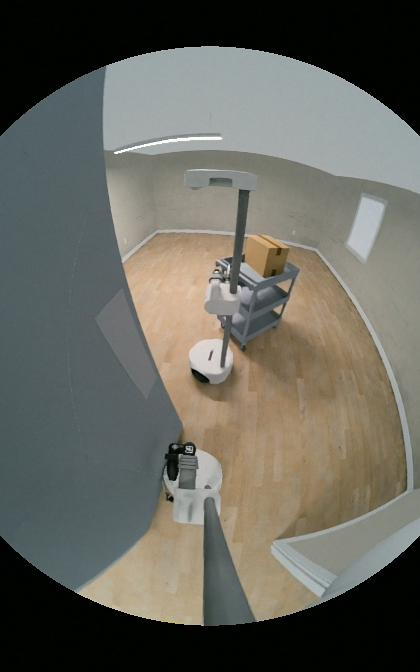

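>>> move(
  blocking=false,
  r1={"base":{"strafe_m":0.42},"contact_limits":{"strafe_m":1},"pace":"slow"},
  cameras=[],
)

>>> wait(
  seconds=7,
  cameras=["r1_head_camera","r1_head_right_camera"],
)

Scene clock: 204.37 s.
move: r1 moving
r1.base_odometry: x=-2.178 y=+0.019 heading=-2.423
r1.turned_by_wheels: +0.000
r1.turned_by_imu: -0.001
r1.base_tilt: forward=-1.5 right=+1.3
r1.lidar_m: 0.79 0.25 0.25 - 0.25 0.38 3.55 0.90 0.94 2.58 2.76 0.92
r1.base_status: strafe_m moving
r1.joint_positions: lift_m=+0.400 arm_m=+0.000 wrist_yaw_rad=+3.196 wrist_pitch_rad=+0.002 wrist_roll_rad=+0.000 gripper_m=-0.019
r1.joint_status: not commanded
r1.measured_speeds: translate_m=+0.000 strafe_m=+0.055 rotate_rad=-0.001 lift_m=+0.000 arm_m=+0.000 wrist_yaw_rad=+0.000 wrist_pitch_rad=+0.000 wrist_roll_rad=+0.000
r1.motor_effort: lift_m=+18(18) arm_m=+5(5) wheel_0=-16(16) wheel_1=+11(13) wheel_2=+0(2)
r1.servo_current: wrist_yaw_rad=52(59) wrist_pitch_rad=46(46) wrist_roll_rad=46(52) gripper_m=52(59)
r1.contact_limits: strafe_m 1
r1.hand_pose: x=-0.1219 y=+0.0715 z=+0.5776 quat_wxyz=(-0.027, -0.001, +0.000, +1.000) (m; r1's base frame)
r1.wrist_depth_mm: - 135 - - - 415 243 / - 119 136 - - 415 247 / - 123 157 - - 375 248 / 108 135 206 - - 427 250 / 213 - - - - 430 232 / 1756 - 1921 199 - 433 251 / 1308 1397 178 183 162 336 248
r2: as last shown
r2.turned_by_imu: +0.000
r2.base_tilt: forward=-0.7 right=+0.1
r2.lidar_m: 0.49 2.90 2.21 2.16 2.20 0.62 0.83 1.78 2.48 2.56 0.28 0.31
r2.motor_effort: lift_m=+15(15) arm_m=-4(5) wheel_0=-4(4) wheel_1=-6(6) wheel_2=-5(5)
r2.servo_current: wrist_yaw_rad=72(72) wrist_pitch_rad=46(46) wrist_roll_rad=59(59) gripper_m=59(65)
r2.wrist_depth_mm: - - - - 118 - - / - - - - 135 - 521 / - - - - 157 1464 480 / - - - 187 186 1708 1255 / - - - 213 233 1808 1255 / - - 176 171 185 325 1098 / - - - - - 1808 1229
pictures: none
No camera images: "cameras" was empty.

Scene clock: 211.37 s.
earlier move: r1 contact_stop
r1.base_odometry: x=-2.121 y=-0.041 heading=-2.392
r1.turned_by_wheels: +0.031
r1.turned_by_imu: +0.022
r1.base_tilt: forward=-1.6 right=+1.3
r1.lidar_m: 0.81 0.25 0.25 - 0.25 0.33 3.52 0.99 0.95 2.64 2.85 0.83
r1.base_status: strafe_m contact_stop
r1.joint_positions: lift_m=+0.400 arm_m=+0.000 wrist_yaw_rad=+3.196 wrist_pitch_rad=+0.002 wrist_roll_rad=+0.000 gripper_m=-0.019
r1.joint_status: not commanded
r1.measured_speeds: translate_m=-0.002 strafe_m=-0.020 rotate_rad=+0.010 lift_m=+0.000 arm_m=+0.000 wrist_yaw_rad=+0.000 wrist_pitch_rad=+0.000 wrist_roll_rad=+0.000
r1.on_its_own: the wheels are slack since a contact_stop
r1.motor_effort: lift_m=+18(19) arm_m=+4(5) wheel_0=+0(31) wheel_1=+0(34) wheel_2=+0(5)
r1.servo_current: wrist_yaw_rad=46(72) wrist_pitch_rad=46(52) wrist_roll_rad=59(72) gripper_m=59(65)
r1.contact_limits: strafe_m 1
r1.hand_pose: x=-0.1218 y=+0.0716 z=+0.5776 quat_wxyz=(-0.027, -0.001, +0.000, +1.000) (m; r1's base frame)
r1.wrist_depth_mm: - 133 133 - - 355 225 / - 117 134 - - 359 229 / - 115 146 - - 366 230 / 108 135 189 - - 368 233 / 209 - - - - 373 233 / 224 - 1863 199 - 373 234 / 222 1430 179 183 161 301 232
r2.base_odometry: x=-2.729 y=-0.655 heading=+0.426
r2.turned_by_wheels: +0.000
r2.turned_by_imu: +0.001
r2.base_tilt: forward=-0.7 right=+0.1
r2.lidar_m: 0.46 2.91 2.19 2.15 2.14 0.62 0.81 1.77 2.49 2.58 0.29 0.31
r2.base_status: not commanded
r2.joint_positions: lift_m=+0.660 arm_m=+0.000 wrist_yaw_rad=-0.010 wrist_pitch_rad=-0.003 wrist_roll_rad=+1.571 gripper_m=+0.010
r2.joint_status: not commanded
r2.measured_speeds: all 0
r2.motor_effort: lift_m=+15(15) arm_m=-5(5) wheel_0=-3(4) wheel_1=-5(6) wheel_2=-5(5)
r2.servo_current: wrist_yaw_rad=65(78) wrist_pitch_rad=39(52) wrist_roll_rad=46(65) gripper_m=59(65)
r2.hand_pose: x=+0.4585 y=-0.0902 z=+0.8394 quat_wxyz=(+0.707, +0.707, -0.005, -0.002) (m; r2's base frame)
r2.wrist_depth_mm: - - - - 118 - - / - - - - 135 - 525 / - - - - 156 1499 477 / - - - 187 187 1661 1229 / - - - 213 232 1808 1255 / - - 177 171 185 324 1118 / - - - - - 1756 1229
wait: 7.00 s; no rest
pictures: r1_head_camera, r1_head_right_camera
Images, in order (width x height): r1_head_camera 420x560, r1_head_right_camera 420x672.

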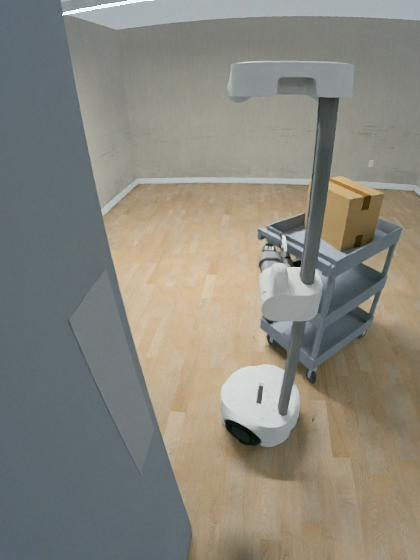

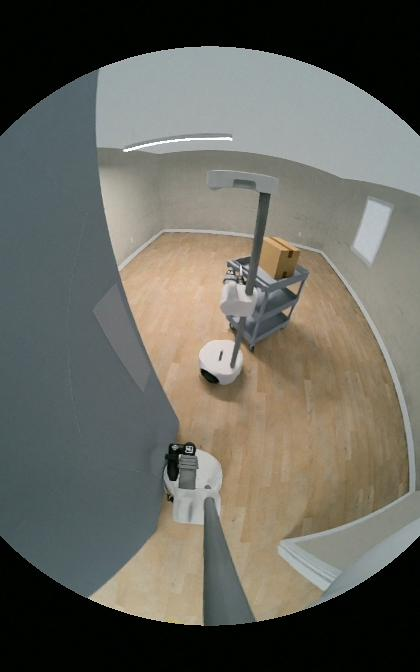

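>>> move(
  blocking=false,
  r2={"base":{"translate_m":0.4,"strafe_m":-0.28},"contact_limits":{"translate_m":0.4},"pace":"slow"},
  cameras=[],
)

>>> wait(
  seconds=7,
  cameras=["r2_head_camera"],
)

>>> move(
  blocking=false,
  r1={"base":{"translate_m":0.35},"contact_limits":{"translate_m":1},"pace":"slow"},
  cameras=[],
)

>>> wait(
  seconds=7,
  cameras=["r1_head_camera","r1_head_right_camera"],
)

Scene clock: 228.33 s.
earlier move: r1 contact_stop
move: r2 moving
r1.base_odometry: x=-2.138 y=-0.019 heading=-2.376
r1.turned_by_wheels: +0.016
r1.turned_by_imu: +0.015
r1.base_tilt: forward=-1.6 right=+1.3
r1.lidar_m: 0.83 0.25 0.25 - 0.25 0.36 3.53 0.94 0.96 2.60 2.83 0.85
r1.base_status: strafe_m contact_stop (by the wheels' count: +0.069 of +0.420)
r1.joint_positions: lift_m=+0.400 arm_m=+0.000 wrist_yaw_rad=+3.196 wrist_pitch_rad=+0.002 wrist_roll_rad=+0.000 gripper_m=-0.019
r1.joint_status: not commanded
r1.measured_speeds: all 0
r1.on_its_own: the wheels are slack since a contact_stop
r1.motor_effort: lift_m=+18(19) arm_m=+4(4) wheel_0=+0(1) wheel_1=+0(1) wheel_2=+0(0)
r1.servo_current: wrist_yaw_rad=46(65) wrist_pitch_rad=46(46) wrist_roll_rad=52(52) gripper_m=52(52)
r1.contact_limits: strafe_m 1
r1.hand_pose: x=-0.1218 y=+0.0716 z=+0.5776 quat_wxyz=(-0.027, -0.001, +0.000, +1.000) (m; r1's base frame)
r1.wrist_depth_mm: - 134 133 - - 436 254 / - 117 133 - - 442 256 / - 115 146 - - 459 260 / 108 135 190 - - 462 262 / 209 - - - - 462 263 / 224 - 1921 198 - 466 264 / 221 1397 179 183 162 357 264
r2.base_odometry: x=-2.716 y=-0.657 heading=+0.426
r2.turned_by_wheels: +0.000
r2.turned_by_imu: +0.001
r2.base_tilt: forward=-0.7 right=+0.0
r2.lidar_m: 0.46 2.89 2.22 2.17 2.21 0.65 0.84 1.75 2.51 2.57 0.27 0.31
r2.base_status: translate_m moving; strafe_m moving
r2.joint_positions: lift_m=+0.660 arm_m=+0.000 wrist_yaw_rad=-0.005 wrist_pitch_rad=-0.003 wrist_roll_rad=+1.571 gripper_m=+0.010
r2.joint_status: not commanded
r2.measured_speeds: translate_m=+0.044 strafe_m=-0.030 rotate_rad=+0.006 lift_m=+0.000 arm_m=+0.000 wrist_yaw_rad=+0.057 wrist_pitch_rad=+0.000 wrist_roll_rad=+0.000
r2.motor_effort: lift_m=+15(15) arm_m=-3(5) wheel_0=+9(9) wheel_1=-5(7) wheel_2=-13(14)
r2.servo_current: wrist_yaw_rad=52(72) wrist_pitch_rad=39(46) wrist_roll_rad=39(52) gripper_m=59(59)
r2.contact_limits: translate_m 0.4
r2.hand_pose: x=+0.4588 y=-0.0890 z=+0.8394 quat_wxyz=(+0.707, +0.707, -0.003, -0.001) (m; r2's base frame)
r2.wrist_depth_mm: - - - - 112 - - / - - - - 126 - 512 / - - - - 147 1499 473 / - - - - 177 1708 1229 / - - - - 220 1808 1255 / - - 170 152 260 320 320 / - - - - - 1808 1255
pictures: none
No camera images: "cameras" was empty.

Scene clock: 233.90 s.
earlier move: r2 done
r1.base_odometry: x=-2.138 y=-0.019 heading=-2.376
r1.turned_by_wheels: +0.000
r1.turned_by_imu: +0.000
r1.base_tilt: forward=-1.6 right=+1.3
r1.lidar_m: 1.26 0.25 0.25 - 0.25 0.36 3.54 0.94 0.96 2.60 2.84 1.25
r1.base_status: strafe_m contact_stop (by the wheels' count: +0.069 of +0.420)
r1.joint_positions: lift_m=+0.400 arm_m=+0.000 wrist_yaw_rad=+3.196 wrist_pitch_rad=+0.002 wrist_roll_rad=+0.000 gripper_m=-0.019
r1.joint_status: not commanded
r1.measured_speeds: all 0
r1.on_its_own: the wheels are slack since a contact_stop
r1.motor_effort: lift_m=+18(19) arm_m=+4(4) wheel_0=+0(1) wheel_1=+0(1) wheel_2=+0(0)
r1.servo_current: wrist_yaw_rad=46(78) wrist_pitch_rad=46(52) wrist_roll_rad=39(65) gripper_m=52(59)
r1.contact_limits: strafe_m 1
r1.hand_pose: x=-0.1218 y=+0.0716 z=+0.5776 quat_wxyz=(-0.027, -0.001, +0.000, +1.000) (m; r1's base frame)
r1.wrist_depth_mm: - 133 133 - - 433 253 / - 117 133 - - 442 257 / - 115 147 - - 455 260 / 108 135 190 - - 462 262 / 209 - - - - 469 264 / 224 - 1921 198 - 466 263 / 223 1397 179 184 162 357 263
r2.base_odometry: x=-2.249 y=-0.744 heading=+0.425
r2.turned_by_wheels: -0.001
r2.turned_by_imu: +0.000
r2.base_tilt: forward=-0.7 right=+0.1
r2.lidar_m: 0.49 3.23 2.49 2.41 2.58 1.10 1.28 2.18 2.39 2.32 0.25 0.32
r2.base_status: done
r2.joint_positions: lift_m=+0.660 arm_m=+0.000 wrist_yaw_rad=-0.017 wrist_pitch_rad=-0.005 wrist_roll_rad=+1.571 gripper_m=+0.010
r2.joint_status: not commanded
r2.measured_speeds: all 0
r2.motor_effort: lift_m=+14(15) arm_m=-4(5) wheel_0=+2(22) wheel_1=-8(10) wheel_2=-14(15)
r2.servo_current: wrist_yaw_rad=91(111) wrist_pitch_rad=46(52) wrist_roll_rad=46(59) gripper_m=59(65)
r2.contact_limits: translate_m 0.4
r2.hand_pose: x=+0.4578 y=-0.0924 z=+0.8401 quat_wxyz=(+0.707, +0.707, -0.008, -0.004) (m; r2's base frame)
r2.wrist_depth_mm: - - - - - - - / - - - - - - 445 / - - - - 135 - 1281 / - - - - 183 1661 1229 / - - - - 293 327 324 / - - 177 150 184 1708 1255 / - - - - - 1921 1255
wait: 5.57 of 7 s (r2 has come to rest)
pictures: r2_head_camera
Images, in order (width x height): r2_head_camera 420x560.

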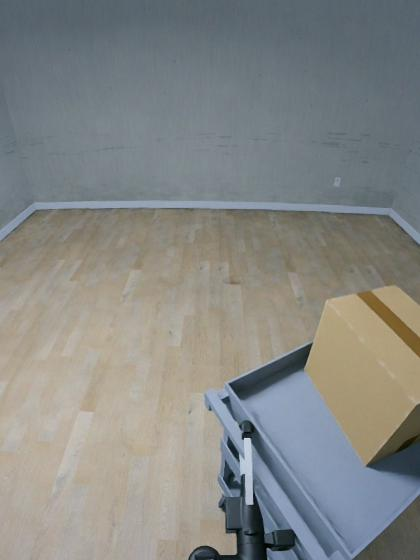

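Scene clock: 234.40 s.
move: r1 moving
r1.base_odometry: x=-2.147 y=-0.027 heading=-2.376
r1.turned_by_wheels: +0.000
r1.turned_by_imu: +0.000
r1.base_tilt: forward=-1.6 right=+1.3
r1.lidar_m: 1.26 0.25 0.25 - 0.25 0.34 3.52 0.95 1.00 2.61 2.84 1.24
r1.base_status: translate_m moving
r1.joint_positions: lift_m=+0.400 arm_m=+0.000 wrist_yaw_rad=+3.196 wrist_pitch_rad=+0.002 wrist_roll_rad=+0.000 gripper_m=-0.019
r1.joint_status: not commanded
r1.measured_speeds: translate_m=+0.048 strafe_m=+0.000 rotate_rad=+0.000 lift_m=+0.000 arm_m=+0.000 wrist_yaw_rad=+0.000 wrist_pitch_rad=+0.000 wrist_roll_rad=+0.000
r1.motor_effort: lift_m=+19(19) arm_m=+4(4) wheel_0=+2(4) wheel_1=+10(11) wheel_2=-9(9)
r1.servo_current: wrist_yaw_rad=59(72) wrist_pitch_rad=46(46) wrist_roll_rad=52(72) gripper_m=52(59)
r1.contact_limits: translate_m 1
r1.hand_pose: x=-0.1218 y=+0.0716 z=+0.5776 quat_wxyz=(-0.027, -0.001, +0.000, +1.000) (m; r1's base frame)
r1.wrist_depth_mm: - 134 134 - - 433 252 / - 117 133 - - 436 256 / - 115 146 - - 449 258 / 108 135 190 - - 455 262 / 208 - - - - 462 263 / 224 - 1921 199 - 462 262 / 221 1397 180 183 162 353 262
r2: as last shown
r2.turned_by_wheels: +0.000
r2.base_tilt: forward=-0.7 right=+0.0
r2.lidar_m: 0.50 3.22 2.49 2.41 2.59 1.11 1.27 2.17 2.38 2.32 0.25 0.32
r2.motor_effort: lift_m=+13(14) arm_m=-4(4) wheel_0=+2(3) wheel_1=-8(8) wheel_2=-13(14)
r2.servo_current: wrist_yaw_rad=111(111) wrist_pitch_rad=46(52) wrist_roll_rad=52(59) gripper_m=52(65)
r2.contact_limits: translate_m 0.4
r2.wrist_depth_mm: - - - - - - - / - - - - - - 442 / - - - - 135 - 1229 / - - - - 184 1618 1281 / - - - - 293 325 324 / - - 177 150 184 1756 1255 / - - - - - 1863 1255
pictures: none
No camera images: "cameras" was empty.

Scene clock: 238.70 s.
earlier move: r1 done
r1.base_odometry: x=-2.390 y=-0.261 heading=-2.376
r1.turned_by_wheels: +0.000
r1.turned_by_imu: +0.000
r1.base_tilt: forward=-1.6 right=+1.2
r1.lidar_m: 1.01 2.66 2.14 - 0.25 0.32 4.22 1.20 1.56 2.65 2.89 0.92
r1.base_status: done
r1.joint_positions: lift_m=+0.400 arm_m=+0.000 wrist_yaw_rad=+3.196 wrist_pitch_rad=+0.002 wrist_roll_rad=+0.000 gripper_m=-0.019
r1.joint_status: not commanded
r1.measured_speeds: all 0
r1.motor_effort: lift_m=+18(19) arm_m=+4(4) wheel_0=+0(5) wheel_1=+7(12) wheel_2=-2(9)
r1.servo_current: wrist_yaw_rad=52(72) wrist_pitch_rad=46(52) wrist_roll_rad=33(78) gripper_m=52(59)
r1.contact_limits: translate_m 1
r1.hand_pose: x=-0.1218 y=+0.0716 z=+0.5776 quat_wxyz=(-0.027, -0.001, +0.000, +1.000) (m; r1's base frame)
r1.wrist_depth_mm: - 134 133 - - 355 225 / - 117 133 - - 359 229 / - 115 146 - - 366 230 / 108 135 190 - - 370 232 / 208 - - - - 370 233 / 214 1983 1983 199 181 370 233 / 213 1229 179 184 161 300 232
r2.base_odometry: x=-2.249 y=-0.744 heading=+0.425
r2.turned_by_wheels: +0.000
r2.turned_by_imu: +0.001
r2.base_tilt: forward=-0.7 right=+0.1
r2.lidar_m: 0.49 3.22 2.49 2.41 2.58 0.93 0.97 2.15 2.40 2.33 0.26 0.32
r2.base_status: not commanded
r2.joint_positions: lift_m=+0.660 arm_m=+0.000 wrist_yaw_rad=-0.017 wrist_pitch_rad=-0.005 wrist_roll_rad=+1.571 gripper_m=+0.010
r2.joint_status: not commanded
r2.measured_speeds: all 0
r2.motor_effort: lift_m=+14(14) arm_m=-4(4) wheel_0=+2(3) wheel_1=-8(8) wheel_2=-14(14)
r2.servo_current: wrist_yaw_rad=104(111) wrist_pitch_rad=46(52) wrist_roll_rad=46(65) gripper_m=59(65)
r2.contact_limits: translate_m 0.4
r2.hand_pose: x=+0.4578 y=-0.0924 z=+0.8401 quat_wxyz=(+0.707, +0.707, -0.008, -0.004) (m; r2's base frame)
r2.wrist_depth_mm: - - - - - - - / - - - - - - 442 / - - - - 134 - 1255 / - - - - 183 1618 1255 / - - - - 293 327 324 / - - 177 150 184 1661 1255 / - - - - - 1921 1255
wait: 4.30 of 7 s (r1 has come to rest)
pictures: r1_head_camera, r1_head_right_camera
Images, in order (width x height): r1_head_camera 420x560, r1_head_right_camera 420x672.

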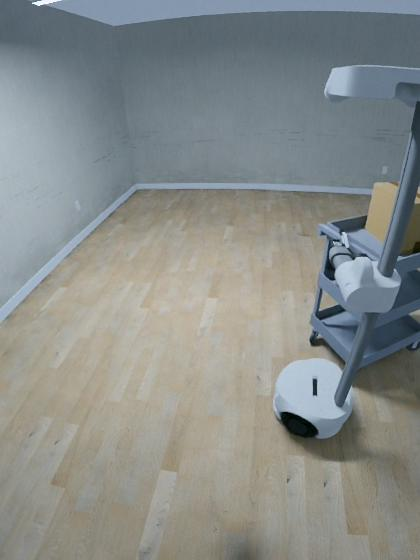

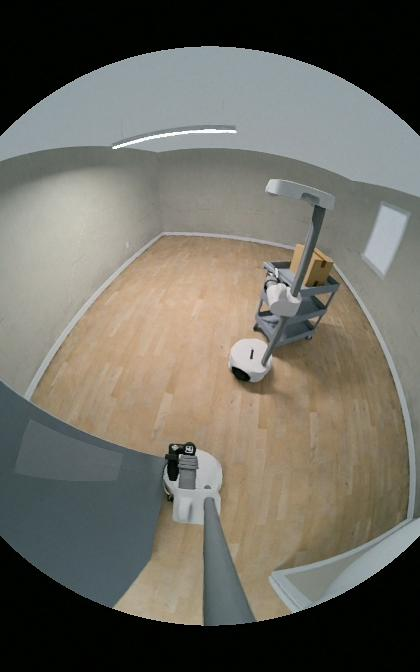

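>>> move(
  blocking=false,
  r1={"base":{"strafe_m":0.42},"contact_limits":{"strafe_m":1},"pace":"slow"},
  cameras=[],
)

>>> wait(
  seconds=6,
  cameras=[],
)

>>> stop(
  cameras=["r1_head_camera","r1_head_right_camera"],
)

Scene clock: 243.77 s.
move: r1 moving
r1.base_odometry: x=-2.380 y=-0.271 heading=-2.376
r1.turned_by_wheels: +0.000
r1.turned_by_imu: -0.001
r1.base_tilt: forward=-1.6 right=+1.3
r1.lidar_m: 1.04 2.65 2.11 - 0.25 0.32 4.19 1.20 1.52 2.67 2.93 0.92
r1.base_status: strafe_m moving
r1.joint_positions: lift_m=+0.400 arm_m=+0.000 wrist_yaw_rad=+3.196 wrist_pitch_rad=+0.002 wrist_roll_rad=+0.000 gripper_m=-0.019
r1.joint_status: not commanded
r1.measured_speeds: translate_m=+0.000 strafe_m=+0.055 rotate_rad=-0.001 lift_m=+0.000 arm_m=+0.000 wrist_yaw_rad=+0.000 wrist_pitch_rad=+0.000 wrist_roll_rad=+0.000
r1.motor_effort: lift_m=+18(18) arm_m=+4(4) wheel_0=-13(13) wheel_1=+6(11) wheel_2=-1(1)
r1.servo_current: wrist_yaw_rad=52(65) wrist_pitch_rad=46(46) wrist_roll_rad=52(52) gripper_m=52(59)
r1.contact_limits: strafe_m 1
r1.hand_pose: x=-0.1218 y=+0.0716 z=+0.5776 quat_wxyz=(-0.027, -0.001, +0.000, +1.000) (m; r1's base frame)
r1.wrist_depth_mm: - 133 133 - - 340 219 / - 117 133 - - 347 223 / - 115 146 - - 351 224 / 109 135 189 - - 353 227 / 209 - - - - 357 228 / 224 1921 1921 198 181 357 227 / 213 1255 179 183 162 267 227
r2: as last shown
r2.turned_by_imu: +0.000
r2.lidar_m: 0.48 3.22 2.47 2.41 2.57 0.93 0.99 2.15 2.40 2.34 0.25 0.32
r2.motor_effort: lift_m=+14(14) arm_m=-3(4) wheel_0=+2(2) wheel_1=-8(8) wheel_2=-14(14)
r2.servo_current: wrist_yaw_rad=91(117) wrist_pitch_rad=46(52) wrist_roll_rad=52(52) gripper_m=52(65)
r2.contact_limits: translate_m 0.4
r2.wrist_depth_mm: - - - - - - - / - - - - - - 442 / - - - - 134 - 1255 / - - - - 184 1618 1255 / - - - - 291 327 325 / - - 177 150 185 1756 1255 / - - - - - 1863 1281
pictures: none
No camera images: "cameras" was empty.

Scene clock: 248.63 s.
earlier move: r1 done
r1.base_odometry: x=-2.100 y=-0.562 heading=-2.375
r1.turned_by_wheels: +0.001
r1.turned_by_imu: -0.001
r1.base_tilt: forward=-1.6 right=+1.3
r1.lidar_m: 4.87 2.45 0.25 - 0.25 0.27 0.67 1.31 1.50 2.79 2.02 1.00
r1.base_status: done
r1.joint_positions: lift_m=+0.400 arm_m=+0.000 wrist_yaw_rad=+3.196 wrist_pitch_rad=+0.002 wrist_roll_rad=+0.000 gripper_m=-0.019
r1.joint_status: not commanded
r1.measured_speeds: all 0
r1.motor_effort: lift_m=+19(19) arm_m=+4(4) wheel_0=-28(34) wheel_1=+32(37) wheel_2=+4(5)
r1.servo_current: wrist_yaw_rad=46(78) wrist_pitch_rad=39(52) wrist_roll_rad=46(78) gripper_m=52(65)
r1.contact_limits: strafe_m 1
r1.hand_pose: x=-0.1218 y=+0.0717 z=+0.5776 quat_wxyz=(-0.027, -0.001, +0.000, +1.000) (m; r1's base frame)
r1.wrist_depth_mm: - 134 - - 413 245 181 / - 121 136 - 424 247 183 / - 124 156 - 430 250 185 / 108 136 201 - 433 253 186 / 212 - - - 439 254 186 / 1808 - 1983 198 357 255 186 / 218 1430 179 183 154 223 187
r2.base_odometry: x=-2.249 y=-0.744 heading=+0.425
r2.turned_by_wheels: +0.000
r2.turned_by_imu: +0.001
r2.base_tilt: forward=-0.7 right=+0.0
r2.lidar_m: 0.51 3.25 2.48 2.41 2.60 0.98 2.11 2.16 2.40 2.33 0.25 0.32
r2.base_status: not commanded
r2.joint_positions: lift_m=+0.660 arm_m=+0.000 wrist_yaw_rad=-0.017 wrist_pitch_rad=-0.005 wrist_roll_rad=+1.571 gripper_m=+0.010
r2.joint_status: not commanded
r2.measured_speeds: all 0
r2.motor_effort: lift_m=+13(14) arm_m=-3(4) wheel_0=+2(3) wheel_1=-8(8) wheel_2=-14(14)
r2.servo_current: wrist_yaw_rad=91(117) wrist_pitch_rad=46(52) wrist_roll_rad=46(59) gripper_m=59(65)
r2.contact_limits: translate_m 0.4
r2.hand_pose: x=+0.4578 y=-0.0924 z=+0.8401 quat_wxyz=(+0.707, +0.707, -0.008, -0.004) (m; r2's base frame)
r2.wrist_depth_mm: - - - - - - - / - - - - - - 439 / - - - - 135 - 1255 / - - - - 183 1618 1255 / - - - - 291 325 324 / - - 177 157 185 1808 1255 / - - - - - 1921 1255
wait: 4.87 of 6 s (r1 has come to rest)
pictures: none
No camera images: "cameras" was empty.

Scene clock: 248.63 s.
stop: no move was running
r1.base_odometry: x=-2.100 y=-0.562 heading=-2.375
r1.turned_by_wheels: +0.000
r1.turned_by_imu: +0.000
r1.base_tilt: forward=-1.6 right=+1.3
r1.lidar_m: 4.87 2.45 0.25 - 0.25 0.27 0.67 1.31 1.50 2.79 2.02 1.00
r1.base_status: done
r1.joint_positions: lift_m=+0.400 arm_m=+0.000 wrist_yaw_rad=+3.196 wrist_pitch_rad=+0.002 wrist_roll_rad=+0.000 gripper_m=-0.019
r1.joint_status: not commanded
r1.measured_speeds: all 0
r1.motor_effort: lift_m=+19(19) arm_m=+4(4) wheel_0=-28(34) wheel_1=+32(37) wheel_2=+4(5)
r1.servo_current: wrist_yaw_rad=46(78) wrist_pitch_rad=39(52) wrist_roll_rad=46(78) gripper_m=52(65)
r1.contact_limits: strafe_m 1
r1.hand_pose: x=-0.1218 y=+0.0717 z=+0.5776 quat_wxyz=(-0.027, -0.001, +0.000, +1.000) (m; r1's base frame)
r1.wrist_depth_mm: - 134 - - 413 245 181 / - 121 136 - 424 247 183 / - 124 156 - 430 250 185 / 108 136 201 - 433 253 186 / 212 - - - 439 254 186 / 1808 - 1983 198 357 255 186 / 218 1430 179 183 154 223 187
r2.base_odometry: x=-2.249 y=-0.744 heading=+0.425
r2.turned_by_wheels: +0.000
r2.turned_by_imu: +0.000
r2.base_tilt: forward=-0.7 right=+0.0
r2.lidar_m: 0.51 3.25 2.48 2.41 2.60 0.98 2.11 2.16 2.40 2.33 0.25 0.32
r2.base_status: not commanded
r2.joint_positions: lift_m=+0.660 arm_m=+0.000 wrist_yaw_rad=-0.017 wrist_pitch_rad=-0.005 wrist_roll_rad=+1.571 gripper_m=+0.010
r2.joint_status: not commanded
r2.measured_speeds: all 0
r2.motor_effort: lift_m=+13(14) arm_m=-3(4) wheel_0=+2(3) wheel_1=-8(8) wheel_2=-14(14)
r2.servo_current: wrist_yaw_rad=91(117) wrist_pitch_rad=46(52) wrist_roll_rad=46(59) gripper_m=59(65)
r2.contact_limits: translate_m 0.4
r2.hand_pose: x=+0.4578 y=-0.0924 z=+0.8401 quat_wxyz=(+0.707, +0.707, -0.008, -0.004) (m; r2's base frame)
r2.wrist_depth_mm: - - - - - - - / - - - - - - 439 / - - - - 135 - 1255 / - - - - 183 1618 1255 / - - - - 291 325 324 / - - 177 157 185 1808 1255 / - - - - - 1921 1255
pictures: r1_head_camera, r1_head_right_camera
Images, in order (width x height): r1_head_camera 420x560, r1_head_right_camera 420x672.

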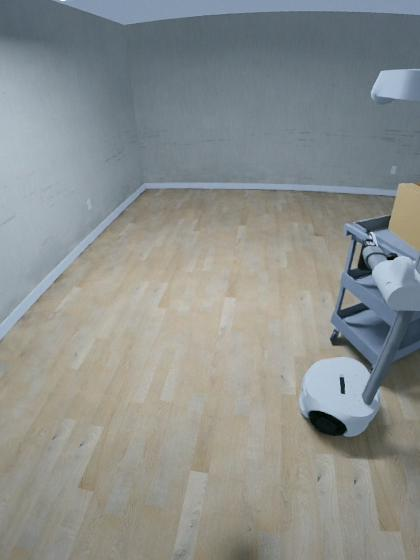

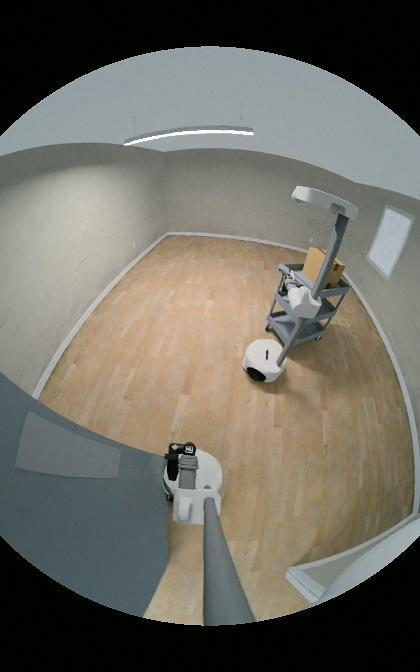

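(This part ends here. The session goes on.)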